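# Four arms sort stickered items into matching color containers

## Task

Put every item into the container whose color matches the color of the sticker on that item.

## Robot and tools

Setup: four identical i2rt Big YAM arms (arm1, arm2, arm3, arm4), each with six revolute joints, a two-finger gripper and a wrist camera. The room cameras are cam_room_a1, cam_room_a2, cam_room_b1 and cam_room_b2; the wrist cameras are arm1_cam_wrist to arm4_cam_wrist. Loose objects can get a brief push now and then.

Frame: every pose is in one shared scene frame, in metres, origin on the floor, +z up. Each foot (base_link) faces along its own +x. Feet: arm1 at (-0.644, +1.377, +0.914) quat_wxyz (+0.682, +0.007, +0.004, +0.731); arm2 at (-0.655, -0.555, +0.928) quat (+0.747, +0.002, +0.000, -0.665); arm3 at (+0.651, -1.332, +0.868) quat (+0.663, -0.004, -0.006, -0.748); arm4 at (+0.648, +0.477, +0.879) quat (+0.687, +0.001, +0.003, +0.727). Reach is roughly 1.0 m from the joint1 axis. The 'hand' point lies between the finger pads, about 1 cm short of the tips; fingers point along the hand's +z and open along its y. The printed hand position may be off, more so far out. hand_target is where the hand would be at the joint targets currently held.

Tool move: optional keys arm1..arm4 and cameras. Each arm key is a separate object for that arm; an arm left out receives nothing new. Inside it: "joints" is a dict of absolute joint targets by name: joint1_rad -2.879 to 2.879 (base yaw, positive counter-clockwise from above, 0 = direction the foot faces); joint2_rad 0 to 3.141 (shoulder; 0 = upper arm pointing back, positive lifts it up and forward); joint3_rad 0 to 3.019 (elbow; 0 folded, positive opens); joint4_rad -1.692 to 1.57 (hand pitch, positive raises fingers); joint5_rad -1.57 to 1.57 (hand side swing, positive toward the arm's right); joint6_rad -2.094 to 2.094 (roll, positive clockwise viewed from behind); gripper_m 0 to 0.093 (absolute fingertip gap in metres). Done tolerances: ±0.045, ±0.14, ±0.09, ±0.055, ±0.03, ±0.035 rad and ±0.003 m. "target" is one list of seven numbers [x, y, z, qw, qx, qy, qz]: an absolute hand pose in the scene frame (metres, unit quaternion), reached by a straight-line path starting from the current hand_target. "speed" (0.002 to 0.5 m/s, default 0.25; rotation capped at twice it in rad/s) only allowed together with target. With target, joints may contain only gripper_m. All motions in a call begin together; all hand paths finish together, paced by the slowest. Paths last 0.5 to 10 s; an action lasts at most 15 s. Each control step clips the path pose to 100 mm and 20 degrees from the measured hand, then uses damped IK, favouring position. Expect errors of a centimetre or more, overshoot in speed near full stretch, and no avoidance of obstacles or other arms. Joint-space moves can sweep wide arcs. Unknown keys make a call invalid; out-of-range values get it refused, and a refusal or a stop cancels the rest of that reply's move/wait/finished_scene calls. cameras: list of names, [] for none, omitted or ["all"] for all.

Results: per-arm joint_positions, Joint velocities (rad/s, gripper m/s; may read 'within noise'), joint torques (N m, positive toward larger angle, include gravity, offsets; numbers 3 and 4 wrap at ±28), hand, hand_target, joint_status and hand_status. The 'move' line gives each moved arm 'done' or its worst status. 'as last shown' marks arms not in the action (status 'not commanded'). 'pictures' lists the image order. Status words: off_target (stopped short, may still push); time_out (joint keeps a nearby target and pushes; on_its_own lists these, 'held at' = target); not_followed / 'joint command not followed' / 'pose unreachable' (a self/inter-arm clearance check blocked the arm; it may keep retrying until new targets). To relieve pushing, command a joint its reported position.

Gripper: when clamping a hard object, gripper_m reads up to 0.005 m under the object's width (some read up to 0.002 m over). Empty and shut it reads 0.000 to 0.003. In air readings are up to 0.003 m wide. Full force (about 50 to 64 N per pad) comes from roughly 0.005 m below the touch reading; go deeper for soft, small or round items, which are crushed more the lower the target. Release by commanding well above the reading.

Other tools: wait(seconds 0 to 10, cameras) returns state like an empty move. zoom_image(camera, region [x0, y0, x1, y1] pixels, top-left origin, at most 504 by 504) enlarges part of that camera's latest image; the camera must have been in the latest images. read_manual(section "licences") gives licence text only. finished_scene(scene = current scene number) ends the scene irreversibly; the goal must hold with no robot help.

Avoid: dropping items, releasing while moving, slamming, hard pushes, knocking anything off the work area or to the floor (ends the scene). Never let two arms press together or close a gripper on another arm's fingers; the clearance check can be late and ignores fingers, gripper housings and wrist cameras. Arms keep pushing on contact and do not wait for each other. Holding loads, stretching out or pushing unreachable poses heats motors: MOTOR HOT appears at 85 °C, and at 100 °C that arm goes limp for 30 to 60 s (OVER-TEMPERATURE FAULT, keys read limit_stop_at_motor_heat; resend targets afterwards). The scene keeps running while you think. Smooth, low-effort motion is preferred.

Each tool is called as name(argument=value, ...), one argument or row to a line, values as JSON.

## Session

move(
  arm1={"joints":{"joint1_rad":1.5,"joint2_rad":1.2,"joint3_rad":1.4,"joint4_rad":-0.9,"joint5_rad":0,"joint6_rad":0,"gripper_m":0.093}},
  arm2={"joints":{"joint1_rad":-1.5,"joint2_rad":1.2,"joint3_rad":1.4,"joint4_rad":-0.9,"joint5_rad":0,"joint6_rad":0,"gripper_m":0.093}},
  arm3={"joints":{"joint1_rad":1.5,"joint2_rad":1.2,"joint3_rad":1.4,"joint4_rad":-0.9,"joint5_rad":0,"joint6_rad":0,"gripper_m":0.093}},
  arm4={"joints":{"joint1_rad":-1.5,"joint2_rad":1.2,"joint3_rad":1.4,"joint4_rad":-0.9,"joint5_rad":0,"joint6_rad":0,"gripper_m":0.093}},
  cameras=["arm1_cam_wrist","arm2_cam_wrist","arm3_cam_wrist","arm4_cam_wrist"],
)

Scene clock: 1.87 s.
Joint torques (N m): arm1=[-1.61 -7.36 14.24 2.11 0.11 -0.04] | arm2=[1.08 -11.75 12.88 2.77 -0.06 0.2] | arm3=[1.55 -9.41 11.82 1.77 0.13 -0.11] | arm4=[0.67 -11.46 11.41 1.66 0.05 -0.09]
Motor temperatures (°C): arm1=[21 23 28 23 21 21 21] | arm2=[23 24 26 22 22 20 23] | arm3=[24 23 26 23 24 23 23] | arm4=[22 21 24 22 24 21 24]
Heat: arm1: hottest joint3_rad 28 °C; arm2: hottest joint3_rad 26 °C; arm3: hottest joint3_rad 26 °C; arm4: hottest joint3_rad 24 °C.
move: arm1 done; arm2 done; arm3 done; arm4 done
Joint velocities: within noise
arm1.joint_positions: joint1_rad=+1.502 joint2_rad=+1.210 joint3_rad=+1.373 joint4_rad=-0.916 joint5_rad=-0.002 joint6_rad=+0.007 gripper_m=+0.09306
arm1.joint_status: all done
arm1.hand: x=-1.1455 y=+1.3765 z=+1.3244 quat_wxyz=(+0.001, +0.915, -0.003, -0.405) (m; scene frame)
arm1.hand_target: x=-1.1474 y=+1.3775 z=+1.3473 quat_wxyz=(-0.001, +0.903, +0.000, -0.429) (m; scene frame)
arm1.hand_status: not commanded
arm2.joint_positions: joint1_rad=-1.504 joint2_rad=+1.208 joint3_rad=+1.386 joint4_rad=-0.913 joint5_rad=+0.001 joint6_rad=-0.014 gripper_m=+0.09310
arm2.joint_status: all done
arm2.hand: x=-1.1566 y=-0.6492 z=+1.3384 quat_wxyz=(-0.033, -0.910, -0.091, +0.404) (m; scene frame)
arm2.hand_target: x=-1.1573 y=-0.6513 z=+1.3526 quat_wxyz=(-0.038, -0.903, -0.085, +0.419) (m; scene frame)
arm2.hand_status: not commanded
arm3.joint_positions: joint1_rad=+1.494 joint2_rad=+1.191 joint3_rad=+1.374 joint4_rad=-0.907 joint5_rad=-0.003 joint6_rad=+0.007 gripper_m=+0.09307
arm3.joint_status: all done
arm3.hand: x=+1.1450 y=-1.4249 z=+1.2834 quat_wxyz=(-0.410, -0.090, -0.907, +0.044) (m; scene frame)
arm3.hand_target: x=+1.1514 y=-1.4234 z=+1.2948 quat_wxyz=(-0.421, -0.084, -0.902, +0.046) (m; scene frame)
arm3.hand_status: not commanded
arm4.joint_positions: joint1_rad=-1.505 joint2_rad=+1.210 joint3_rad=+1.370 joint4_rad=-0.915 joint5_rad=+0.001 joint6_rad=+0.014 gripper_m=+0.09310
arm4.joint_status: all done
arm4.hand: x=+1.1541 y=+0.5402 z=+1.2774 quat_wxyz=(-0.393, +0.050, -0.918, -0.025) (m; scene frame)
arm4.hand_target: x=+1.1562 y=+0.5431 z=+1.3019 quat_wxyz=(-0.419, +0.058, -0.906, -0.025) (m; scene frame)
arm4.hand_status: not commanded
pictures: arm1_cam_wrist, arm2_cam_wrist, arm3_cam_wrist, arm4_cam_wrist
Images, in order (width x height): arm1_cam_wrist 672x504, arm2_cam_wrist 672x504, arm3_cam_wrist 672x504, arm4_cam_wrist 672x504.

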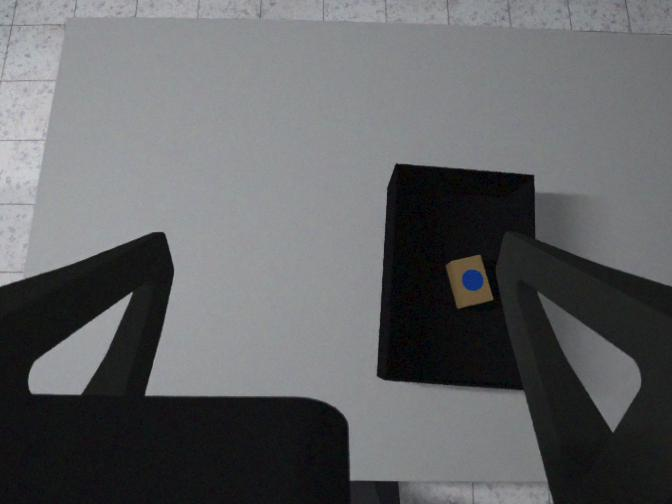

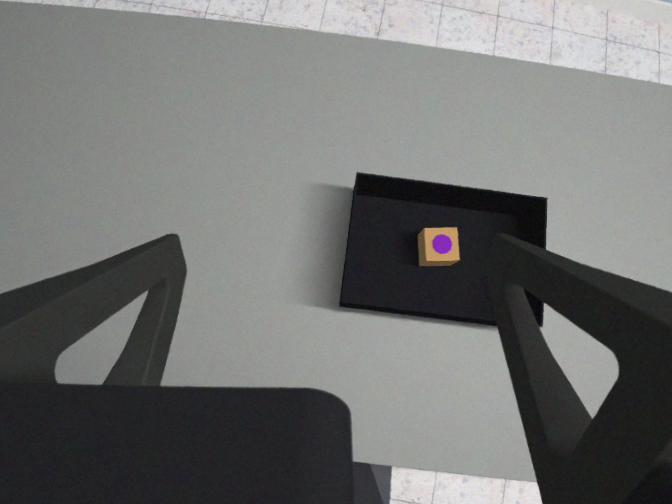

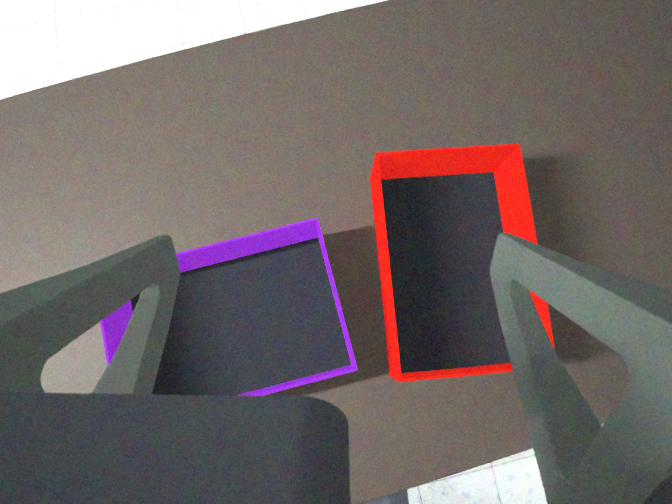

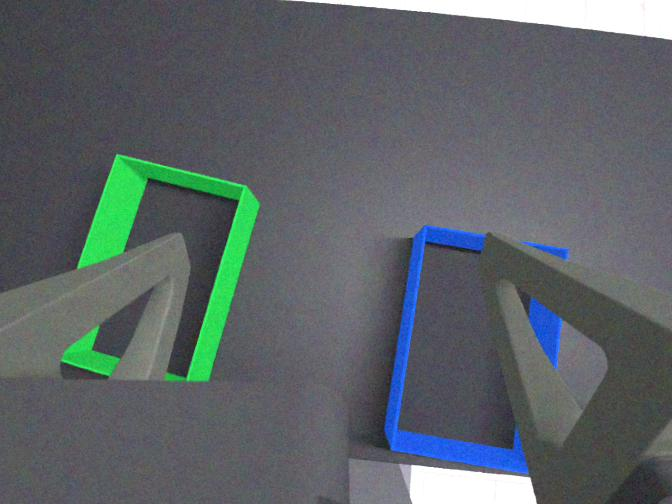

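move(
  arm1={"target":[-1.168,1.576,0.89,-0.0357,-0.9345,-0.0983,0.3401],"speed":0.5},
  arm2={"target":[-1.257,-0.515,0.89,-0.0387,-0.934,-0.1064,0.3398],"speed":0.5},
  arm3={"joints":{"joint1_rad":-1.99,"joint2_rad":0.82,"joint3_rad":0.77,"joint4_rad":-0.83}},
  arm4={"joints":{"joint1_rad":0.9,"joint2_rad":0.82,"joint3_rad":0.77,"joint4_rad":-0.83}},
  cameras=["arm1_cam_wrist","arm2_cam_wrist"],
)

Scene clock: 20.67 s.
Joint torques (N m): arm1=[-1.73 -14.68 10.19 1.72 -0.3 -0.04] | arm2=[0.85 -19.08 10.3 2.62 -0.37 -0.08] | arm3=[0.56 -5.13 9.74 1.46 -0.09 -0.11] | arm4=[1.08 -4.72 10.02 1.37 0.12 -0.09]
Motor temperatures (°C): arm1=[21 24 31 23 21 21 21] | arm2=[23 24 30 22 22 20 23] | arm3=[24 24 28 23 24 23 23] | arm4=[22 22 30 22 24 21 24]
Heat: arm1: hottest joint3_rad 31 °C; arm2: hottest joint3_rad 30 °C; arm3: hottest joint3_rad 28 °C; arm4: hottest joint3_rad 30 °C.
move: arm1 off_target; arm2 off_target; arm3 done; arm4 done
Joint velocities: within noise
arm1.joint_positions: joint1_rad=+1.012 joint2_rad=+1.902 joint3_rad=+0.919 joint4_rad=-0.105 joint5_rad=-0.419 joint6_rad=-0.565 gripper_m=+0.09306
arm1.joint_status: not commanded
arm1.hand: x=-1.1434 y=+1.5648 z=+0.8664 quat_wxyz=(+0.055, +0.945, +0.086, -0.311) (m; scene frame)
arm1.hand_target: x=-1.1667 y=+1.5753 z=+0.8909 quat_wxyz=(+0.036, +0.935, +0.098, -0.340) (m; scene frame)
arm1.hand_status: off_target (0.036 m and 4.4 deg from the pose sent, 0.479 m and 14.5 deg at the start)
arm2.joint_positions: joint1_rad=-1.820 joint2_rad=+1.951 joint3_rad=+0.976 joint4_rad=+0.007 joint5_rad=-0.225 joint6_rad=-0.262 gripper_m=+0.09310
arm2.joint_status: not commanded
arm2.hand: x=-1.2315 y=-0.5165 z=+0.8690 quat_wxyz=(-0.046, -0.945, -0.095, +0.309) (m; scene frame)
arm2.hand_target: x=-1.2558 y=-0.5152 z=+0.8909 quat_wxyz=(-0.038, -0.934, -0.106, +0.340) (m; scene frame)
arm2.hand_status: off_target (0.033 m and 4.0 deg from the pose sent, 0.479 m and 8.0 deg at the start)
arm3.joint_positions: joint1_rad=-1.981 joint2_rad=+0.830 joint3_rad=+0.768 joint4_rad=-0.835 joint5_rad=+0.002 joint6_rad=+0.005 gripper_m=+0.09307
arm3.joint_status: all done
arm3.hand: x=+0.3484 y=-1.1499 z=+1.1047 quat_wxyz=(+0.081, -0.911, +0.252, +0.317) (m; scene frame)
arm3.hand_target: x=+0.3496 y=-1.1472 z=+1.1098 quat_wxyz=(+0.084, -0.908, +0.253, +0.324) (m; scene frame)
arm3.hand_status: not commanded
arm4.joint_positions: joint1_rad=+0.900 joint2_rad=+0.824 joint3_rad=+0.758 joint4_rad=-0.839 joint5_rad=-0.001 joint6_rad=+0.012 gripper_m=+0.09310
arm4.joint_status: all done
arm4.hand: x=+0.3653 y=+0.6787 z=+1.1158 quat_wxyz=(-0.094, +0.899, -0.292, -0.314) (m; scene frame)
arm4.hand_target: x=+0.3622 y=+0.6810 z=+1.1249 quat_wxyz=(-0.100, +0.896, -0.285, -0.324) (m; scene frame)
arm4.hand_status: not commanded
pictures: arm1_cam_wrist, arm2_cam_wrist
Images, in order (width x height): arm1_cam_wrist 672x504, arm2_cam_wrist 672x504.

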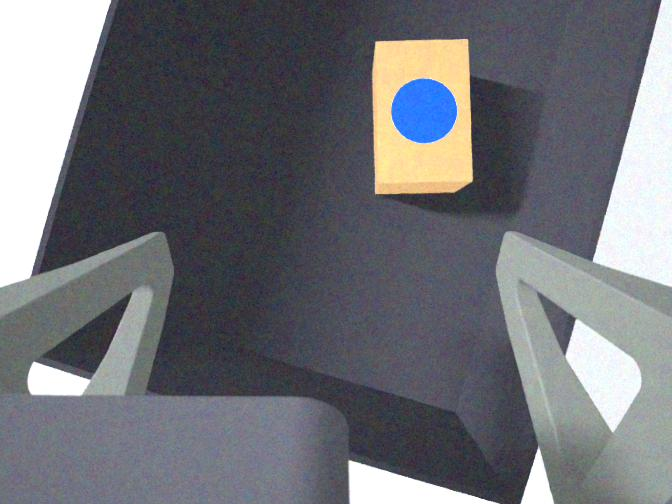

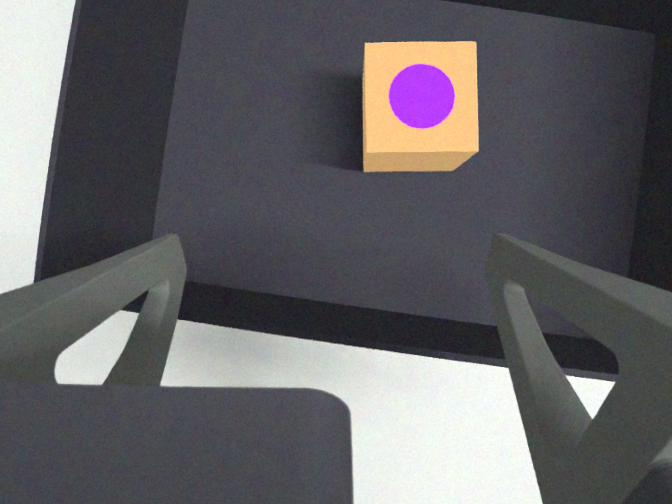

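move(
  arm1={"target":[-1.228,1.598,0.835,-0.0357,-0.9345,-0.0983,0.3401],"speed":0.4},
  arm2={"target":[-1.323,-0.492,0.835,-0.0387,-0.934,-0.1064,0.3398],"speed":0.4},
  cameras=[],
)

move(
  arm1={"target":[-1.238,1.598,0.757,-0.0357,-0.9345,-0.0983,0.3401],"speed":0.25},
  arm2={"target":[-1.333,-0.492,0.757,-0.0387,-0.934,-0.1064,0.3398],"speed":0.25},
  cameras=["arm1_cam_wrist","arm2_cam_wrist"],
)

Scene clock: 38.87 s.
Joint torques (N m): arm1=[-0.67 -15.33 9.62 1.52 -0.19 0.11] | arm2=[0.32 -19.96 10.37 2.11 -0.38 -0.08] | arm3=[0.67 -5.25 9.73 1.4 -0.09 -0.1] | arm4=[0.67 -4.13 10.1 1.32 0.11 -0.09]
Motor temperatures (°C): arm1=[21 24 32 23 22 21 21] | arm2=[23 24 30 22 22 20 23] | arm3=[24 24 29 23 24 23 23] | arm4=[22 22 33 22 24 21 24]
Heat: arm1: hottest joint3_rad 32 °C; arm2: hottest joint3_rad 30 °C; arm3: hottest joint3_rad 29 °C; arm4: hottest joint3_rad 33 °C.
move: arm1 off_target; arm2 off_target
Joint velocities: within noise
arm1.joint_positions: joint1_rad=+1.021 joint2_rad=+2.117 joint3_rad=+1.122 joint4_rad=-0.064 joint5_rad=-0.414 joint6_rad=-0.565 gripper_m=+0.09306
arm1.joint_status: not commanded
arm1.hand: x=-1.2068 y=+1.5934 z=+0.8198 quat_wxyz=(+0.047, +0.942, +0.092, -0.321) (m; scene frame)
arm1.hand_target: x=-1.2271 y=+1.5976 z=+0.8355 quat_wxyz=(+0.036, +0.935, +0.098, -0.340) (m; scene frame)
arm1.hand_status: off_target (0.027 m and 2.8 deg from the pose sent, 0.096 m and 4.4 deg at the start)
arm2.joint_positions: joint1_rad=-1.837 joint2_rad=+2.158 joint3_rad=+1.207 joint4_rad=+0.017 joint5_rad=-0.241 joint6_rad=-0.282 gripper_m=+0.09310
arm2.joint_status: not commanded
arm2.hand: x=-1.3070 y=-0.4979 z=+0.8307 quat_wxyz=(-0.044, -0.939, -0.100, +0.327) (m; scene frame)
arm2.hand_target: x=-1.3223 y=-0.4920 z=+0.8354 quat_wxyz=(-0.039, -0.934, -0.106, +0.340) (m; scene frame)
arm2.hand_status: off_target (0.018 m and 1.8 deg from the pose sent, 0.101 m and 4.1 deg at the start)
arm3, arm4: as last shown
pictures: none
No camera images: "cameras" was empty.

Scene clock: 40.07 s.
Joint torques (N m): arm1=[-2.67 -17.32 8.08 1.47 -0.22 0.11] | arm2=[0.5 -21.54 9.32 2.66 -0.3 -0.05] | arm3=[0.73 -5.07 9.74 1.5 -0.08 -0.11] | arm4=[0.73 -4.19 10.11 1.36 0.11 -0.11]
Motor temperatures (°C): arm1=[21 24 32 23 22 21 21] | arm2=[23 25 30 22 22 20 23] | arm3=[24 24 29 23 24 23 23] | arm4=[22 22 33 22 24 21 24]
Heat: arm1: hottest joint3_rad 32 °C; arm2: hottest joint3_rad 30 °C; arm3: hottest joint3_rad 29 °C; arm4: hottest joint3_rad 33 °C.
move: arm1 off_target; arm2 off_target
Joint velocities: within noise
arm1.joint_positions: joint1_rad=+1.045 joint2_rad=+2.307 joint3_rad=+1.189 joint4_rad=+0.067 joint5_rad=-0.410 joint6_rad=-0.561 gripper_m=+0.09303
arm1.joint_status: not commanded
arm1.hand: x=-1.2226 y=+1.5852 z=+0.7442 quat_wxyz=(+0.047, +0.940, +0.102, -0.323) (m; scene frame)
arm1.hand_target: x=-1.2374 y=+1.5979 z=+0.7574 quat_wxyz=(+0.036, +0.935, +0.098, -0.340) (m; scene frame)
arm1.hand_status: off_target (0.024 m and 2.5 deg from the pose sent, 0.070 m and 2.8 deg at the start)
arm2.joint_positions: joint1_rad=-1.837 joint2_rad=+2.348 joint3_rad=+1.279 joint4_rad=+0.115 joint5_rad=-0.241 joint6_rad=-0.282 gripper_m=+0.09310
arm2.joint_status: not commanded
arm2.hand: x=-1.3126 y=-0.4967 z=+0.7486 quat_wxyz=(-0.046, -0.942, -0.099, +0.318) (m; scene frame)
arm2.hand_target: x=-1.3321 y=-0.4920 z=+0.7578 quat_wxyz=(-0.039, -0.934, -0.106, +0.340) (m; scene frame)
arm2.hand_status: off_target (0.023 m and 2.9 deg from the pose sent, 0.078 m and 1.8 deg at the start)
arm3, arm4: as last shown
pictures: arm1_cam_wrist, arm2_cam_wrist
Images, in order (width x height): arm1_cam_wrist 672x504, arm2_cam_wrist 672x504.

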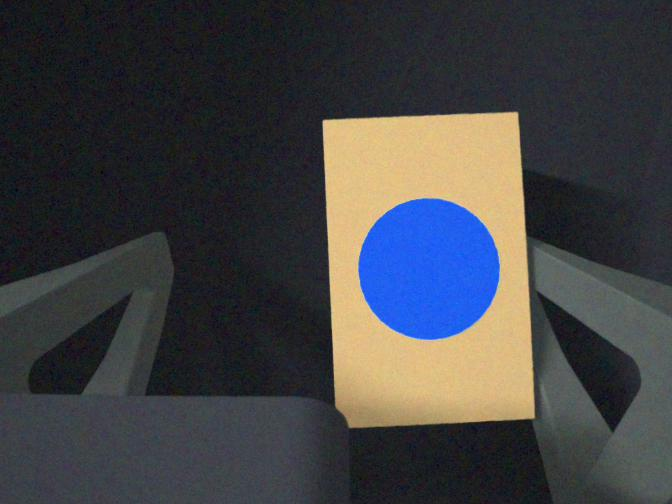

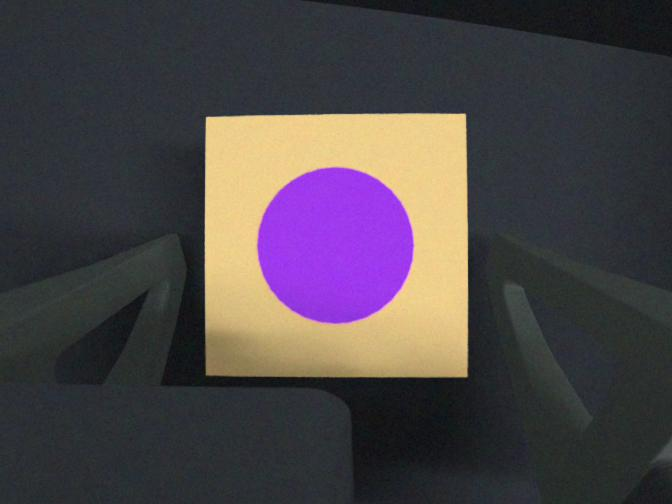

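move(
  arm1={"joints":{"gripper_m":0.028}},
  arm2={"joints":{"gripper_m":0.04}},
  cameras=["arm1_cam_wrist"],
)

Scene clock: 44.03 s.
Joint torques (N m): arm1=[-2.2 -17.26 8.03 1.58 -0.2 0.1] | arm2=[0.38 -21.66 9.25 2.63 -0.28 -0.05] | arm3=[0.85 -5.25 9.72 1.42 -0.08 -0.11] | arm4=[1.14 -4.66 9.92 1.37 0.12 -0.07]
Motor temperatures (°C): arm1=[21 25 31 23 22 21 21] | arm2=[23 25 30 22 22 20 23] | arm3=[24 24 30 23 24 23 23] | arm4=[22 22 33 22 24 21 24]
Heat: arm1: hottest joint3_rad 31 °C; arm2: hottest joint3_rad 30 °C; arm3: hottest joint3_rad 30 °C; arm4: hottest joint3_rad 33 °C.
move: arm1 off_target; arm2 off_target
Joint velocities: within noise
arm1.joint_positions: joint1_rad=+1.045 joint2_rad=+2.307 joint3_rad=+1.189 joint4_rad=+0.067 joint5_rad=-0.409 joint6_rad=-0.560 gripper_m=+0.04360
arm1.joint_status: gripper_m off_target (ended at +0.04363, target +0.02800)
arm1.hand: x=-1.2225 y=+1.5852 z=+0.7442 quat_wxyz=(+0.047, +0.940, +0.102, -0.323) (m; scene frame)
arm1.hand_target: x=-1.2374 y=+1.5979 z=+0.7574 quat_wxyz=(+0.036, +0.935, +0.098, -0.340) (m; scene frame)
arm1.hand_status: not commanded
arm2.joint_positions: joint1_rad=-1.837 joint2_rad=+2.348 joint3_rad=+1.280 joint4_rad=+0.116 joint5_rad=-0.241 joint6_rad=-0.282 gripper_m=+0.05316
arm2.joint_status: gripper_m off_target (ended at +0.05319, target +0.04000)
arm2.hand: x=-1.3132 y=-0.4967 z=+0.7489 quat_wxyz=(-0.046, -0.941, -0.100, +0.319) (m; scene frame)
arm2.hand_target: x=-1.3321 y=-0.4920 z=+0.7578 quat_wxyz=(-0.038, -0.934, -0.106, +0.340) (m; scene frame)
arm2.hand_status: not commanded
arm3, arm4: as last shown
pictures: arm1_cam_wrist
Images, in order (width x height): arm1_cam_wrist 672x504.

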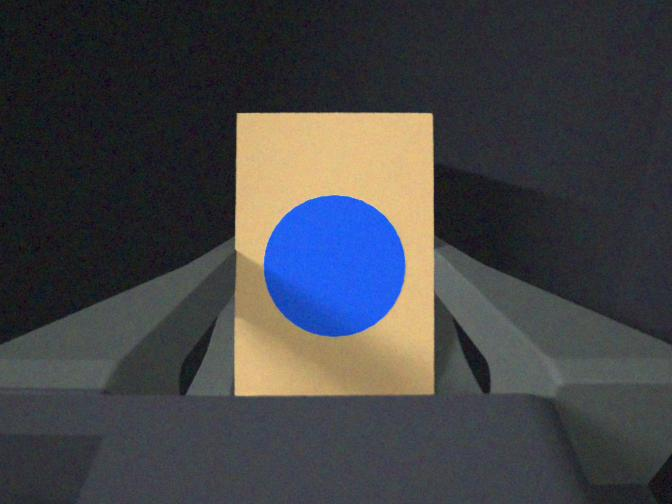

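move(
  arm1={"target":[-1.18,1.585,0.96,-0.0357,-0.9345,-0.0983,0.3401],"speed":0.4},
  arm2={"target":[-1.27,-0.49,0.96,-0.0387,-0.934,-0.1064,0.3398],"speed":0.4},
  cameras=[],
)

move(
  arm1={"joints":{"joint1_rad":-2.25,"joint2_rad":0.8,"joint3_rad":0.77,"joint4_rad":-0.83,"joint5_rad":0,"joint6_rad":0}},
  arm2={"joints":{"joint1_rad":0.92,"joint2_rad":0.8,"joint3_rad":0.77,"joint4_rad":-0.83,"joint5_rad":0,"joint6_rad":0}},
  cameras=[],
)

move(
  arm1={"target":[-0.12,1.014,1.14,0.3414,0.2809,0.8908,-0.1077],"speed":0.3},
  arm2={"target":[-0.12,-0.87,1.14,0.3458,0.2417,0.9022,-0.0927],"speed":0.3},
  cameras=["arm1_cam_wrist","arm2_cam_wrist"],
)

Scene clock: 62.97 s.
Joint torques (N m): arm1=[-2.26 -12.16 9.21 1.06 -0.3 -0.04] | arm2=[0.15 -16.62 8.69 1.62 -0.34 -0.08] | arm3=[0.62 -5.19 9.74 1.46 -0.08 -0.11] | arm4=[0.79 -4.37 10.1 1.4 0.11 -0.05]
Motor temperatures (°C): arm1=[21 26 31 23 22 21 22] | arm2=[23 25 31 22 22 20 24] | arm3=[24 24 30 23 24 23 23] | arm4=[22 22 35 22 24 21 24]
Heat: arm1: hottest joint3_rad 31 °C; arm2: hottest joint3_rad 31 °C; arm3: hottest joint3_rad 30 °C; arm4: hottest joint3_rad 35 °C.
move: arm1 done; arm2 off_target
Joint velocities: within noise
arm1.joint_positions: joint1_rad=+1.018 joint2_rad=+1.768 joint3_rad=+1.042 joint4_rad=-0.280 joint5_rad=-0.422 joint6_rad=-0.568 gripper_m=+0.04362
arm1.joint_status: not commanded
arm1.hand: x=-1.1817 y=+1.5811 z=+0.9627 quat_wxyz=(+0.035, +0.933, +0.099, -0.344) (m; scene frame)
arm1.hand_target: x=-1.1799 y=+1.5850 z=+0.9600 quat_wxyz=(+0.036, +0.935, +0.098, -0.340) (m; scene frame)
arm1.hand_status: done (0.005 m and 0.4 deg from the pose sent, 0.220 m and 2.5 deg at the start)
arm2.joint_positions: joint1_rad=-1.857 joint2_rad=+1.812 joint3_rad=+1.106 joint4_rad=-0.168 joint5_rad=-0.255 joint6_rad=-0.298 gripper_m=+0.05316
arm2.joint_status: not commanded
arm2.hand: x=-1.2765 y=-0.4930 z=+0.9765 quat_wxyz=(-0.037, -0.928, -0.104, +0.356) (m; scene frame)
arm2.hand_target: x=-1.2697 y=-0.4900 z=+0.9602 quat_wxyz=(-0.039, -0.934, -0.106, +0.340) (m; scene frame)
arm2.hand_status: off_target (0.018 m and 2.0 deg from the pose sent, 0.216 m and 2.8 deg at the start)
arm3, arm4: as last shown
pictures: none
No camera images: "cameras" was empty.

Scene clock: 65.40 s.
Joint torques (N m): arm1=[-2.43 -2.14 12.37 1.17 -0.04 0.06] | arm2=[0.91 -5.54 11.03 1.61 0.15 0.21] | arm3=[0.56 -5.19 9.74 1.46 -0.08 -0.1] | arm4=[0.85 -4.48 9.96 1.47 0.11 -0.08]
Motor temperatures (°C): arm1=[21 26 31 23 22 21 22] | arm2=[23 25 31 22 22 20 24] | arm3=[24 24 30 23 24 23 23] | arm4=[22 22 35 22 24 21 24]
Heat: arm1: hottest joint3_rad 31 °C; arm2: hottest joint3_rad 31 °C; arm3: hottest joint3_rad 30 °C; arm4: hottest joint3_rad 35 °C.
move: arm1 done; arm2 done
Joint velocities: within noise
arm1.joint_positions: joint1_rad=-2.246 joint2_rad=+0.813 joint3_rad=+0.761 joint4_rad=-0.821 joint5_rad=+0.002 joint6_rad=-0.007 gripper_m=+0.04367
arm1.joint_status: all done
arm1.hand: x=-0.3525 y=+1.1764 z=+1.1530 quat_wxyz=(-0.318, -0.277, -0.900, +0.105) (m; scene frame)
arm1.hand_target: x=-0.3541 y=+1.1763 z=+1.1607 quat_wxyz=(-0.324, -0.281, -0.897, +0.106) (m; scene frame)
arm1.hand_status: not commanded
arm2.joint_positions: joint1_rad=+0.918 joint2_rad=+0.810 joint3_rad=+0.779 joint4_rad=-0.818 joint5_rad=-0.004 joint6_rad=-0.014 gripper_m=+0.05316
arm2.joint_status: all done
arm2.hand: x=-0.3509 y=-0.7366 z=+1.1829 quat_wxyz=(-0.340, -0.241, -0.904, +0.092) (m; scene frame)
arm2.hand_target: x=-0.3554 y=-0.7339 z=+1.1797 quat_wxyz=(-0.336, -0.248, -0.904, +0.090) (m; scene frame)
arm2.hand_status: not commanded
arm3, arm4: as last shown
pictures: none
No camera images: "cameras" was empty.

Scene clock: 67.07 s.
Joint torques (N m): arm1=[-2.26 -12.98 16.95 1.87 -0.04 0.12] | arm2=[1.2 -15.79 16.34 2.65 0.06 0.14] | arm3=[0.56 -5.3 9.73 1.48 -0.08 -0.11] | arm4=[0.85 -4.25 10.11 1.39 0.1 -0.1]
Motor temperatures (°C): arm1=[21 26 32 23 22 21 22] | arm2=[23 25 31 22 22 20 24] | arm3=[24 24 30 23 24 23 23] | arm4=[22 22 35 22 24 21 24]
Heat: arm1: hottest joint3_rad 32 °C; arm2: hottest joint3_rad 31 °C; arm3: hottest joint3_rad 30 °C; arm4: hottest joint3_rad 35 °C.
move: arm1 off_target; arm2 off_target
Joint velocities: within noise
arm1.joint_positions: joint1_rad=-2.246 joint2_rad=+1.586 joint3_rad=+1.272 joint4_rad=-0.594 joint5_rad=-0.002 joint6_rad=-0.003 gripper_m=+0.04367
arm1.joint_status: not commanded
arm1.hand: x=-0.1395 y=+1.0291 z=+1.1011 quat_wxyz=(-0.303, -0.280, -0.906, +0.097) (m; scene frame)
arm1.hand_target: x=-0.1224 y=+1.0158 z=+1.1406 quat_wxyz=(-0.341, -0.281, -0.891, +0.108) (m; scene frame)
arm1.hand_status: off_target (0.046 m and 4.9 deg from the pose sent, 0.284 m and 2.9 deg at the start)
arm2.joint_positions: joint1_rad=+0.918 joint2_rad=+1.564 joint3_rad=+1.202 joint4_rad=-0.552 joint5_rad=-0.004 joint6_rad=-0.014 gripper_m=+0.05316
arm2.joint_status: not commanded
arm2.hand: x=-0.1440 y=-0.8591 z=+1.1077 quat_wxyz=(-0.311, -0.244, -0.915, +0.084) (m; scene frame)
arm2.hand_target: x=-0.1223 y=-0.8685 z=+1.1407 quat_wxyz=(-0.346, -0.242, -0.902, +0.092) (m; scene frame)
arm2.hand_status: off_target (0.042 m and 4.3 deg from the pose sent, 0.270 m and 0.6 deg at the start)
arm3, arm4: as last shown
pictures: arm1_cam_wrist, arm2_cam_wrist
Images, in order (width x height): arm1_cam_wrist 672x504, arm2_cam_wrist 672x504.

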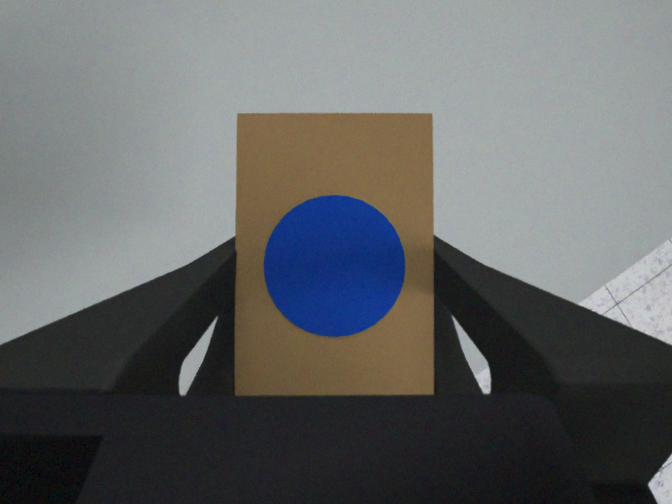

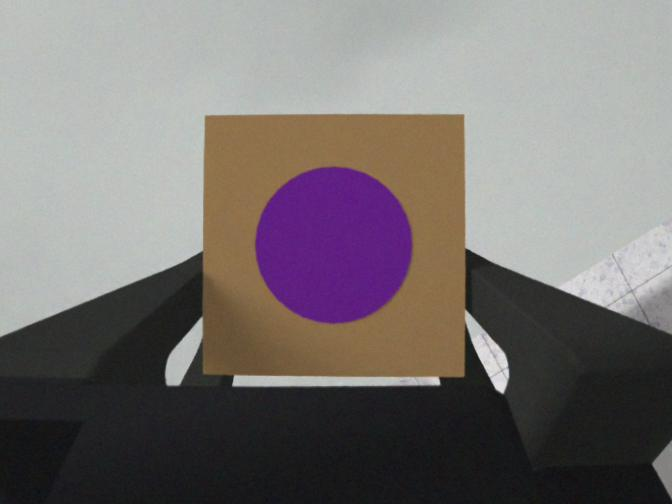

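move(
  arm1={"target":[0.022,0.915,1.125,0.3414,0.2809,0.8908,-0.1077],"speed":0.25},
  arm2={"target":[0.024,-0.952,1.125,0.3458,0.2417,0.9022,-0.0927],"speed":0.25},
  cameras=[],
)

move(
  arm1={"target":[0.022,0.915,1.05,0.3414,0.2809,0.8908,-0.1077],"speed":0.12},
  arm2={"target":[0.024,-0.952,1.05,0.3458,0.2417,0.9022,-0.0927],"speed":0.12},
  cameras=["arm1_cam_wrist","arm4_cam_wrist","arm3_cam_wrist"],
)

Scene clock: 74.90 s.
Joint torques (N m): arm1=[-1.96 -19.43 18 1.02 -0.01 0.15] | arm2=[1.49 -22.01 17.24 1.55 0.15 0.15] | arm3=[0.62 -5.25 9.72 1.48 -0.07 -0.1] | arm4=[0.5 -4.54 9.98 1.31 0.12 -0.06]
Motor temperatures (°C): arm1=[21 26 34 23 21 21 22] | arm2=[23 26 34 22 22 20 24] | arm3=[24 24 30 23 24 23 23] | arm4=[22 22 35 22 24 21 24]
Heat: arm1: hottest joint3_rad 34 °C; arm2: hottest joint3_rad 34 °C; arm3: hottest joint3_rad 30 °C; arm4: hottest joint3_rad 35 °C.
move: arm1 off_target; arm2 off_target
Joint velocities: within noise
arm1.joint_positions: joint1_rad=-2.246 joint2_rad=+2.050 joint3_rad=+1.896 joint4_rad=-0.730 joint5_rad=-0.003 joint6_rad=-0.003 gripper_m=+0.04367
arm1.joint_status: not commanded
arm1.hand: x=+0.0084 y=+0.9266 z=+1.0889 quat_wxyz=(-0.314, -0.279, -0.902, +0.101) (m; scene frame)
arm1.hand_target: x=+0.0199 y=+0.9166 z=+1.1252 quat_wxyz=(-0.342, -0.280, -0.890, +0.108) (m; scene frame)
arm1.hand_status: off_target (0.040 m and 3.5 deg from the pose sent, 0.199 m and 4.9 deg at the start)
arm2.joint_positions: joint1_rad=+0.918 joint2_rad=+1.989 joint3_rad=+1.766 joint4_rad=-0.654 joint5_rad=-0.003 joint6_rad=-0.014 gripper_m=+0.05316
arm2.joint_status: not commanded
arm2.hand: x=+0.0048 y=-0.9475 z=+1.1033 quat_wxyz=(-0.328, -0.243, -0.909, +0.089) (m; scene frame)
arm2.hand_target: x=+0.0224 y=-0.9509 z=+1.1251 quat_wxyz=(-0.346, -0.242, -0.902, +0.093) (m; scene frame)
arm2.hand_status: off_target (0.029 m and 2.2 deg from the pose sent, 0.193 m and 4.3 deg at the start)
arm3, arm4: as last shown
pictures: none
No camera images: "cameras" was empty.

Scene clock: 76.30 s.
Joint torques (N m): arm1=[-2.14 -19.78 12.31 2.17 -0.01 0.15] | arm2=[1.61 -22.48 10.88 3.08 0.14 0.15] | arm3=[0.62 -5.07 9.68 1.46 -0.08 -0.1] | arm4=[1.03 -4.54 10.03 1.31 0.12 -0.09]
Motor temperatures (°C): arm1=[21 26 34 23 21 21 22] | arm2=[23 26 34 22 22 20 24] | arm3=[24 24 30 23 24 23 23] | arm4=[22 22 36 22 24 21 24]
Heat: arm1: hottest joint3_rad 34 °C; arm2: hottest joint3_rad 34 °C; arm3: hottest joint3_rad 30 °C; arm4: hottest joint3_rad 36 °C.
move: arm1 off_target; arm2 off_target
Joint velocities: within noise
arm1.joint_positions: joint1_rad=-2.246 joint2_rad=+2.101 joint3_rad=+1.838 joint4_rad=-0.594 joint5_rad=-0.003 joint6_rad=-0.002 gripper_m=+0.04367
arm1.joint_status: not commanded
arm1.hand: x=+0.0172 y=+0.9201 z=+1.0404 quat_wxyz=(-0.326, -0.278, -0.897, +0.104) (m; scene frame)
arm1.hand_target: x=+0.0218 y=+0.9153 z=+1.0500 quat_wxyz=(-0.341, -0.281, -0.891, +0.108) (m; scene frame)
arm1.hand_status: off_target (0.012 m and 1.9 deg from the pose sent, 0.043 m and 3.5 deg at the start)
arm2.joint_positions: joint1_rad=+0.918 joint2_rad=+2.046 joint3_rad=+1.732 joint4_rad=-0.525 joint5_rad=-0.003 joint6_rad=-0.014 gripper_m=+0.05316
arm2.joint_status: not commanded
arm2.hand: x=+0.0182 y=-0.9553 z=+1.0633 quat_wxyz=(-0.345, -0.241, -0.902, +0.094) (m; scene frame)
arm2.hand_target: x=+0.0236 y=-0.9517 z=+1.0501 quat_wxyz=(-0.346, -0.242, -0.902, +0.093) (m; scene frame)
arm2.hand_status: off_target (0.015 m and 0.2 deg from the pose sent, 0.057 m and 2.2 deg at the start)
arm3.joint_positions: joint1_rad=-1.981 joint2_rad=+0.830 joint3_rad=+0.768 joint4_rad=-0.835 joint5_rad=+0.002 joint6_rad=+0.005 gripper_m=+0.09307
arm3.joint_status: not commanded
arm3.hand: x=+0.3484 y=-1.1499 z=+1.1047 quat_wxyz=(+0.081, -0.911, +0.252, +0.317) (m; scene frame)
arm3.hand_target: x=+0.3496 y=-1.1472 z=+1.1098 quat_wxyz=(+0.084, -0.908, +0.253, +0.324) (m; scene frame)
arm3.hand_status: not commanded
arm4.joint_positions: joint1_rad=+0.900 joint2_rad=+0.824 joint3_rad=+0.758 joint4_rad=-0.839 joint5_rad=-0.001 joint6_rad=+0.012 gripper_m=+0.09310
arm4.joint_status: not commanded
arm4.hand: x=+0.3653 y=+0.6787 z=+1.1158 quat_wxyz=(-0.094, +0.899, -0.292, -0.314) (m; scene frame)
arm4.hand_target: x=+0.3622 y=+0.6810 z=+1.1249 quat_wxyz=(-0.100, +0.896, -0.285, -0.324) (m; scene frame)
arm4.hand_status: not commanded
pictures: arm1_cam_wrist, arm3_cam_wrist, arm4_cam_wrist
Images, in order (width x height): arm1_cam_wrist 672x504, arm3_cam_wrist 672x504, arm4_cam_wrist 672x504.

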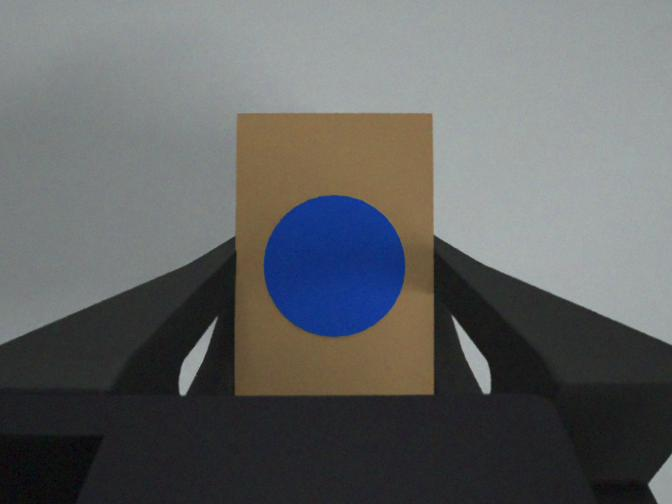

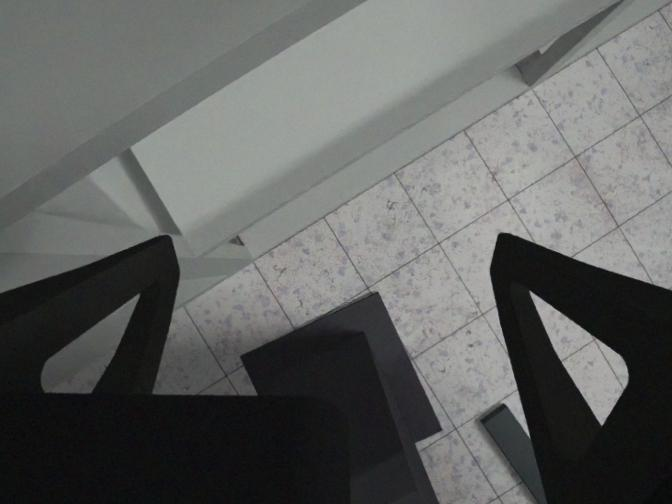

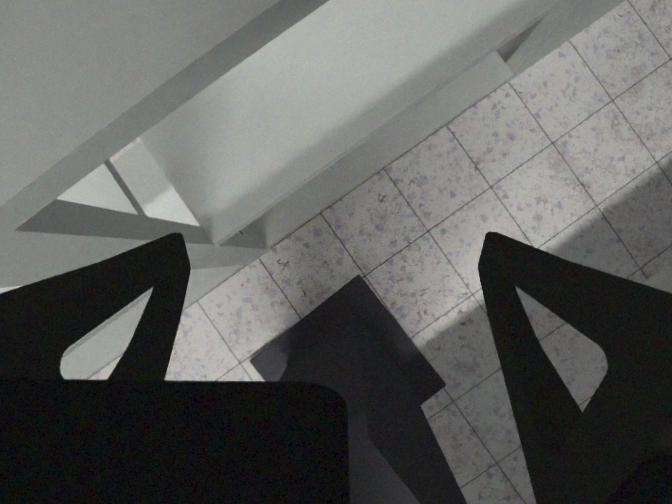

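Lower to contact.

move(
  arm1={"target":[0.018,0.916,1.015,0.3414,0.2809,0.8908,-0.1077],"speed":0.07},
  arm2={"target":[0.02,-0.953,0.992,0.3458,0.2417,0.9022,-0.0927],"speed":0.07},
  cameras=["arm1_cam_wrist","arm2_cam_wrist"],
)

Scene clock: 80.20 s.
Joint torques (N m): arm1=[-1.67 -19.19 11.36 2.28 -0.08 0.09] | arm2=[1.14 -21.42 9.68 3.02 0.02 0.11] | arm3=[0.67 -5.01 9.7 1.47 -0.08 -0.1] | arm4=[0.85 -4.25 10.06 1.46 0.13 -0.05]
Motor temperatures (°C): arm1=[21 26 34 23 21 21 22] | arm2=[23 26 33 22 22 20 24] | arm3=[24 24 31 23 24 23 23] | arm4=[22 22 36 22 24 21 24]
Heat: arm1: hottest joint3_rad 34 °C; arm2: hottest joint3_rad 33 °C; arm3: hottest joint3_rad 31 °C; arm4: hottest joint3_rad 36 °C.
move: arm1 done; arm2 off_target
Joint velocities: within noise
arm1.joint_positions: joint1_rad=-2.246 joint2_rad=+2.107 joint3_rad=+1.782 joint4_rad=-0.513 joint5_rad=-0.003 joint6_rad=-0.002 gripper_m=+0.04367
arm1.joint_status: not commanded
arm1.hand: x=+0.0156 y=+0.9210 z=+1.0190 quat_wxyz=(-0.335, -0.277, -0.894, +0.107) (m; scene frame)
arm1.hand_target: x=+0.0180 y=+0.9162 z=+1.0151 quat_wxyz=(-0.341, -0.281, -0.891, +0.108) (m; scene frame)
arm1.hand_status: done (0.007 m and 0.9 deg from the pose sent, 0.026 m and 1.9 deg at the start)
arm2.joint_positions: joint1_rad=+0.918 joint2_rad=+2.082 joint3_rad=+1.667 joint4_rad=-0.396 joint5_rad=-0.004 joint6_rad=-0.013 gripper_m=+0.05316
arm2.joint_status: not commanded
arm2.hand: x=+0.0201 y=-0.9561 z=+1.0230 quat_wxyz=(-0.358, -0.240, -0.897, +0.097) (m; scene frame)
arm2.hand_target: x=+0.0190 y=-0.9524 z=+0.9926 quat_wxyz=(-0.346, -0.242, -0.902, +0.093) (m; scene frame)
arm2.hand_status: off_target (0.031 m and 1.6 deg from the pose sent, 0.071 m and 0.2 deg at the start)
arm3, arm4: as last shown
pictures: arm1_cam_wrist, arm2_cam_wrist
Images, in order (width x height): arm1_cam_wrist 672x504, arm2_cam_wrist 672x504.

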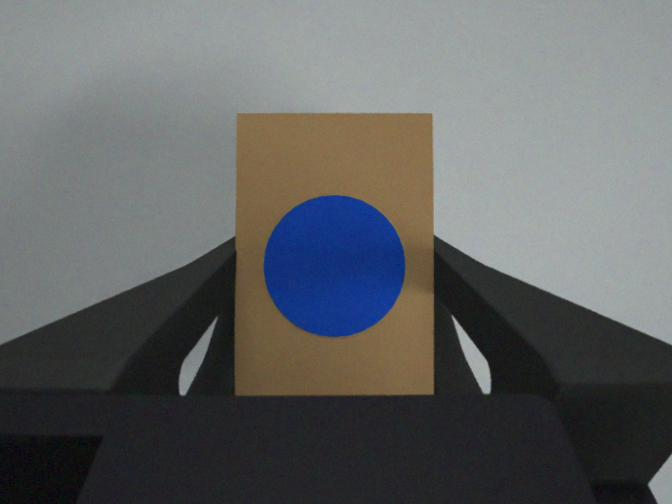

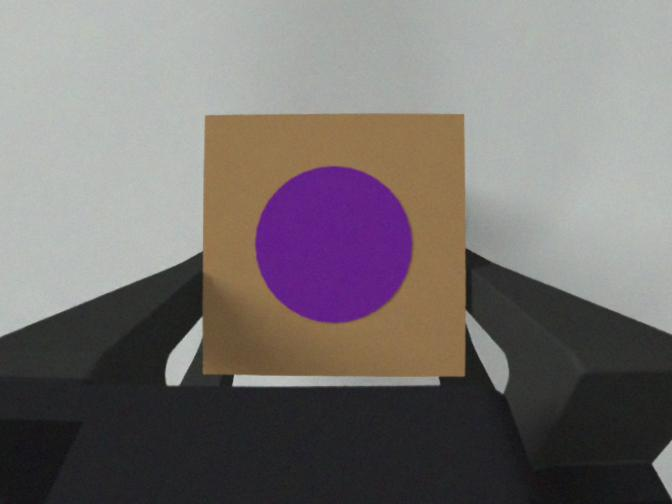

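move(
  arm1={"target":[0.018,0.916,0.995,0.3414,0.2809,0.8908,-0.1077],"speed":0.08},
  arm2={"target":[0.02,-0.953,0.982,0.3458,0.2417,0.9022,-0.0927],"speed":0.08},
  cameras=["arm1_cam_wrist","arm2_cam_wrist"],
)

Scene clock: 85.13 s.
Joint torques (N m): arm1=[-2.14 -17.67 10.47 2.32 0.01 0.12] | arm2=[1.14 -20.42 9.4 3 0.02 0.11] | arm3=[0.62 -5.19 9.72 1.46 -0.09 -0.11] | arm4=[1.08 -4.54 10.13 1.28 0.12 -0.07]
Motor temperatures (°C): arm1=[21 26 34 23 21 21 22] | arm2=[23 26 33 22 22 20 24] | arm3=[24 24 31 23 24 23 23] | arm4=[22 22 36 22 24 21 24]
Heat: arm1: hottest joint3_rad 34 °C; arm2: hottest joint3_rad 33 °C; arm3: hottest joint3_rad 31 °C; arm4: hottest joint3_rad 36 °C.
move: arm1 off_target; arm2 off_target
Joint velocities: within noise
arm1.joint_positions: joint1_rad=-2.246 joint2_rad=+2.109 joint3_rad=+1.768 joint4_rad=-0.468 joint5_rad=-0.003 joint6_rad=-0.001 gripper_m=+0.04367
arm1.joint_status: not commanded
arm1.hand: x=+0.0188 y=+0.9189 z=+1.0174 quat_wxyz=(-0.348, -0.276, -0.889, +0.111) (m; scene frame)
arm1.hand_target: x=+0.0174 y=+0.9166 z=+0.9952 quat_wxyz=(-0.341, -0.281, -0.891, +0.108) (m; scene frame)
arm1.hand_status: off_target (0.023 m and 1.0 deg from the pose sent, 0.025 m and 1.0 deg at the start)
arm2.joint_positions: joint1_rad=+0.918 joint2_rad=+2.083 joint3_rad=+1.659 joint4_rad=-0.373 joint5_rad=-0.004 joint6_rad=-0.013 gripper_m=+0.05316
arm2.joint_status: not commanded
arm2.hand: x=+0.0214 y=-0.9569 z=+1.0228 quat_wxyz=(-0.364, -0.239, -0.895, +0.099) (m; scene frame)
arm2.hand_target: x=+0.0184 y=-0.9520 z=+0.9830 quat_wxyz=(-0.346, -0.242, -0.902, +0.093) (m; scene frame)
arm2.hand_status: off_target (0.041 m and 2.4 deg from the pose sent, 0.041 m and 1.6 deg at the start)
arm3, arm4: as last shown
pictures: arm1_cam_wrist, arm2_cam_wrist
Images, in order (width x height): arm1_cam_wrist 672x504, arm2_cam_wrist 672x504.

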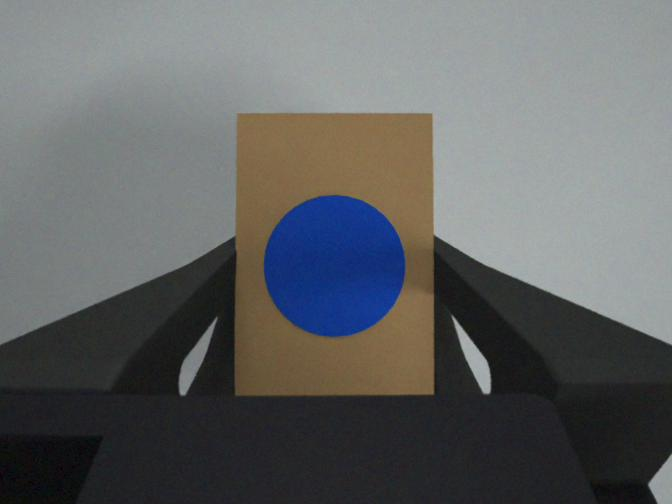

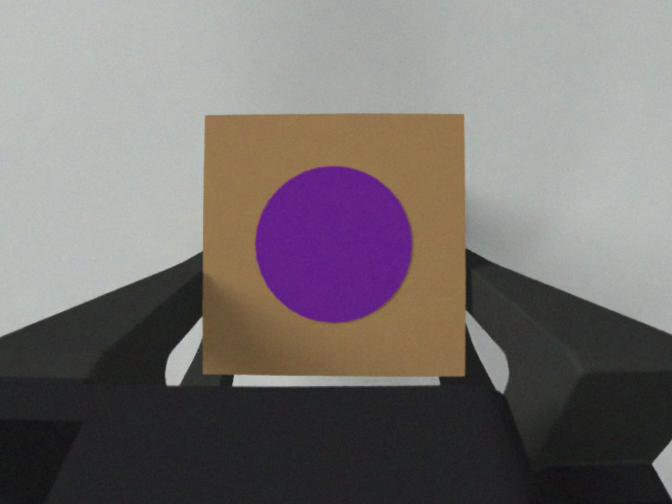

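move(
  arm1={"joints":{"gripper_m":0.093}},
  arm2={"joints":{"gripper_m":0.093}},
  cameras=[],
)

move(
  arm1={"target":[-0.072,0.98,1.12,0.3414,0.2809,0.8908,-0.1077],"speed":0.3},
  arm2={"target":[-0.076,-0.902,1.12,0.3458,0.2417,0.9022,-0.0927],"speed":0.3},
  cameras=[],
)

move(
  arm1={"joints":{"joint1_rad":-2.25,"joint2_rad":0.8,"joint3_rad":0.77,"joint4_rad":-0.83,"joint5_rad":0,"joint6_rad":0}},
  arm2={"joints":{"joint1_rad":0.92,"joint2_rad":0.8,"joint3_rad":0.77,"joint4_rad":-0.83,"joint5_rad":0,"joint6_rad":0}},
  arm3={"target":[0.107,-1.007,1.15,0.0927,-0.9022,0.2417,0.3458],"speed":0.4},
  arm4={"target":[0.099,0.862,1.15,0.1077,-0.8908,0.2809,0.3414],"speed":0.4},
  cameras=["arm3_cam_wrist","arm4_cam_wrist"],
)

Scene clock: 97.97 s.
Joint torques (N m): arm1=[-2.67 -19.43 11.32 2.11 0.01 0.07] | arm2=[0.97 -21.6 9.63 2.93 0.03 0.11] | arm3=[0.85 -5.19 9.69 1.47 -0.08 -0.1] | arm4=[0.79 -4.31 10.02 1.18 0.09 -0.06]
Motor temperatures (°C): arm1=[21 26 33 23 21 21 22] | arm2=[23 27 31 22 22 20 24] | arm3=[24 24 31 23 24 23 23] | arm4=[22 22 37 22 24 21 24]
Heat: arm1: hottest joint3_rad 33 °C; arm2: hottest joint3_rad 31 °C; arm3: hottest joint3_rad 31 °C; arm4: hottest joint3_rad 37 °C.
move: arm1 done; arm2 done
Joint velocities: within noise
arm1.joint_positions: joint1_rad=-2.246 joint2_rad=+2.122 joint3_rad=+1.761 joint4_rad=-0.467 joint5_rad=-0.003 joint6_rad=+0.000 gripper_m=+0.09296
arm1.joint_status: all done
arm1.hand: x=+0.0167 y=+0.9203 z=+1.0042 quat_wxyz=(-0.340, -0.277, -0.892, +0.108) (m; scene frame)
arm1.hand_target: x=+0.0175 y=+0.9165 z=+0.9953 quat_wxyz=(-0.341, -0.281, -0.891, +0.108) (m; scene frame)
arm1.hand_status: not commanded
arm2.joint_positions: joint1_rad=+0.918 joint2_rad=+2.094 joint3_rad=+1.655 joint4_rad=-0.373 joint5_rad=-0.004 joint6_rad=-0.013 gripper_m=+0.09293
arm2.joint_status: all done
arm2.hand: x=+0.0199 y=-0.9560 z=+1.0123 quat_wxyz=(-0.358, -0.240, -0.897, +0.097) (m; scene frame)
arm2.hand_target: x=+0.0183 y=-0.9520 z=+0.9828 quat_wxyz=(-0.345, -0.242, -0.902, +0.093) (m; scene frame)
arm2.hand_status: not commanded
arm3, arm4: as last shown
pictures: none
No camera images: "cameras" was empty.

Scene clock: 99.40 s.
Joint torques (N m): arm1=[-2.14 -14.74 11.56 1.14 -0.01 0.05] | arm2=[0.5 -16.56 10.41 1.62 -0.19 0.05] | arm3=[0.67 -5.19 9.76 1.47 -0.08 -0.11] | arm4=[0.73 -4.13 10 1.29 0.13 -0.04]
Motor temperatures (°C): arm1=[21 26 33 23 21 21 22] | arm2=[23 27 32 22 22 20 24] | arm3=[24 24 31 23 24 23 23] | arm4=[22 22 37 22 24 21 24]
Heat: arm1: hottest joint3_rad 33 °C; arm2: hottest joint3_rad 32 °C; arm3: hottest joint3_rad 31 °C; arm4: hottest joint3_rad 37 °C.
move: arm1 done; arm2 off_target
Joint velocities: within noise
arm1.joint_positions: joint1_rad=-2.246 joint2_rad=+1.737 joint3_rad=+1.498 joint4_rad=-0.564 joint5_rad=-0.003 joint6_rad=+0.004 gripper_m=+0.09296
arm1.joint_status: not commanded
arm1.hand: x=-0.0705 y=+0.9818 z=+1.1295 quat_wxyz=(-0.351, -0.278, -0.887, +0.111) (m; scene frame)
arm1.hand_target: x=-0.0720 y=+0.9801 z=+1.1201 quat_wxyz=(-0.341, -0.281, -0.891, +0.108) (m; scene frame)
arm1.hand_status: done (0.010 m and 1.2 deg from the pose sent, 0.158 m and 0.5 deg at the start)
arm2.joint_positions: joint1_rad=+0.918 joint2_rad=+1.698 joint3_rad=+1.420 joint4_rad=-0.508 joint5_rad=-0.005 joint6_rad=-0.013 gripper_m=+0.09293
arm2.joint_status: not commanded
arm2.hand: x=-0.0721 y=-0.9018 z=+1.1468 quat_wxyz=(-0.369, -0.239, -0.893, +0.100) (m; scene frame)
arm2.hand_target: x=-0.0765 y=-0.9015 z=+1.1203 quat_wxyz=(-0.346, -0.242, -0.902, +0.093) (m; scene frame)
arm2.hand_status: off_target (0.027 m and 3.0 deg from the pose sent, 0.154 m and 1.6 deg at the start)
arm3, arm4: as last shown
pictures: none
No camera images: "cameras" was empty.

Scene clock: 100.93 s.
Joint torques (N m): arm1=[-1.85 -2.02 11.97 1.01 0.09 0] | arm2=[0.79 -4.54 10.5 1.66 0.14 0.19] | arm3=[1.38 -17.03 13.93 1.01 0.06 -0.12] | arm4=[1.14 -17.26 12.7 0.7 0.24 -0.07]
Motor temperatures (°C): arm1=[21 26 33 23 21 21 22] | arm2=[23 27 32 22 22 20 24] | arm3=[24 24 31 23 24 23 23] | arm4=[22 22 37 22 24 21 24]
Heat: arm1: hottest joint3_rad 33 °C; arm2: hottest joint3_rad 32 °C; arm3: hottest joint3_rad 31 °C; arm4: hottest joint3_rad 37 °C.
move: arm1 done; arm2 done; arm3 off_target; arm4 off_target
Joint velocities: within noise
arm1.joint_positions: joint1_rad=-2.246 joint2_rad=+0.805 joint3_rad=+0.767 joint4_rad=-0.822 joint5_rad=-0.002 joint6_rad=+0.004 gripper_m=+0.09296
arm1.joint_status: all done
arm1.hand: x=-0.3520 y=+1.1769 z=+1.1586 quat_wxyz=(-0.325, -0.281, -0.897, +0.103) (m; scene frame)
arm1.hand_target: x=-0.3542 y=+1.1763 z=+1.1606 quat_wxyz=(-0.324, -0.281, -0.897, +0.106) (m; scene frame)
arm1.hand_status: not commanded
arm2.joint_positions: joint1_rad=+0.918 joint2_rad=+0.800 joint3_rad=+0.785 joint4_rad=-0.819 joint5_rad=-0.003 joint6_rad=-0.012 gripper_m=+0.09293
arm2.joint_status: all done
arm2.hand: x=-0.3511 y=-0.7367 z=+1.1899 quat_wxyz=(-0.348, -0.241, -0.901, +0.094) (m; scene frame)
arm2.hand_target: x=-0.3554 y=-0.7341 z=+1.1798 quat_wxyz=(-0.336, -0.248, -0.904, +0.090) (m; scene frame)
arm2.hand_status: not commanded
arm3.joint_positions: joint1_rad=-1.981 joint2_rad=+1.557 joint3_rad=+1.395 joint4_rad=-0.716 joint5_rad=+0.002 joint6_rad=-0.006 gripper_m=+0.09307
arm3.joint_status: not commanded
arm3.hand: x=+0.1177 y=-1.0143 z=+1.1214 quat_wxyz=(+0.085, -0.909, +0.247, +0.324) (m; scene frame)
arm3.hand_target: x=+0.1083 y=-1.0076 z=+1.1500 quat_wxyz=(+0.093, -0.902, +0.242, +0.346) (m; scene frame)
arm3.hand_status: off_target (0.031 m and 2.8 deg from the pose sent, 0.284 m and 3.9 deg at the start)
arm4.joint_positions: joint1_rad=+0.900 joint2_rad=+1.662 joint3_rad=+1.492 joint4_rad=-0.703 joint5_rad=+0.004 joint6_rad=+0.012 gripper_m=+0.09310
arm4.joint_status: not commanded
arm4.hand: x=+0.1116 y=+0.8584 z=+1.1289 quat_wxyz=(-0.101, +0.893, -0.291, -0.328) (m; scene frame)
arm4.hand_target: x=+0.0999 y=+0.8613 z=+1.1501 quat_wxyz=(-0.108, +0.890, -0.281, -0.342) (m; scene frame)
arm4.hand_status: off_target (0.025 m and 2.1 deg from the pose sent, 0.325 m and 3.8 deg at the start)
pictures: arm3_cam_wrist, arm4_cam_wrist
Images, in order (width x height): arm3_cam_wrist 672x504, arm4_cam_wrist 672x504.

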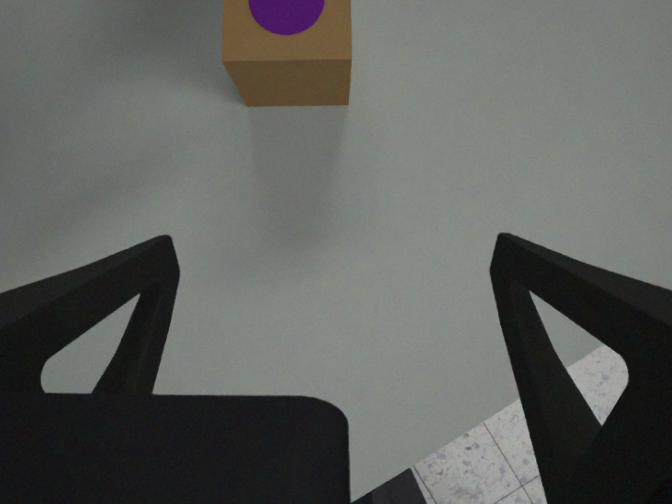

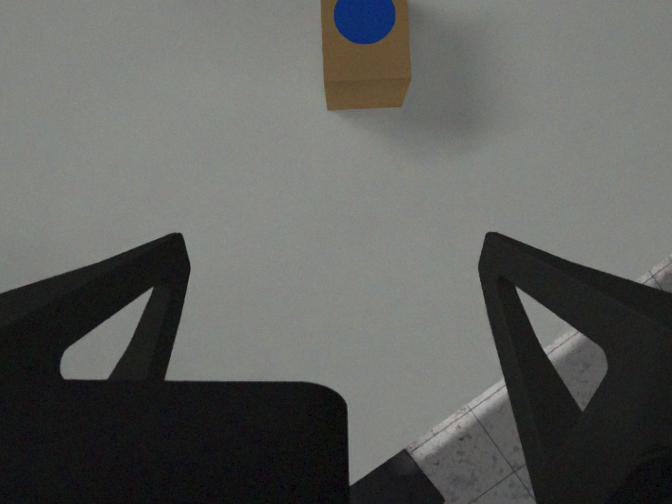

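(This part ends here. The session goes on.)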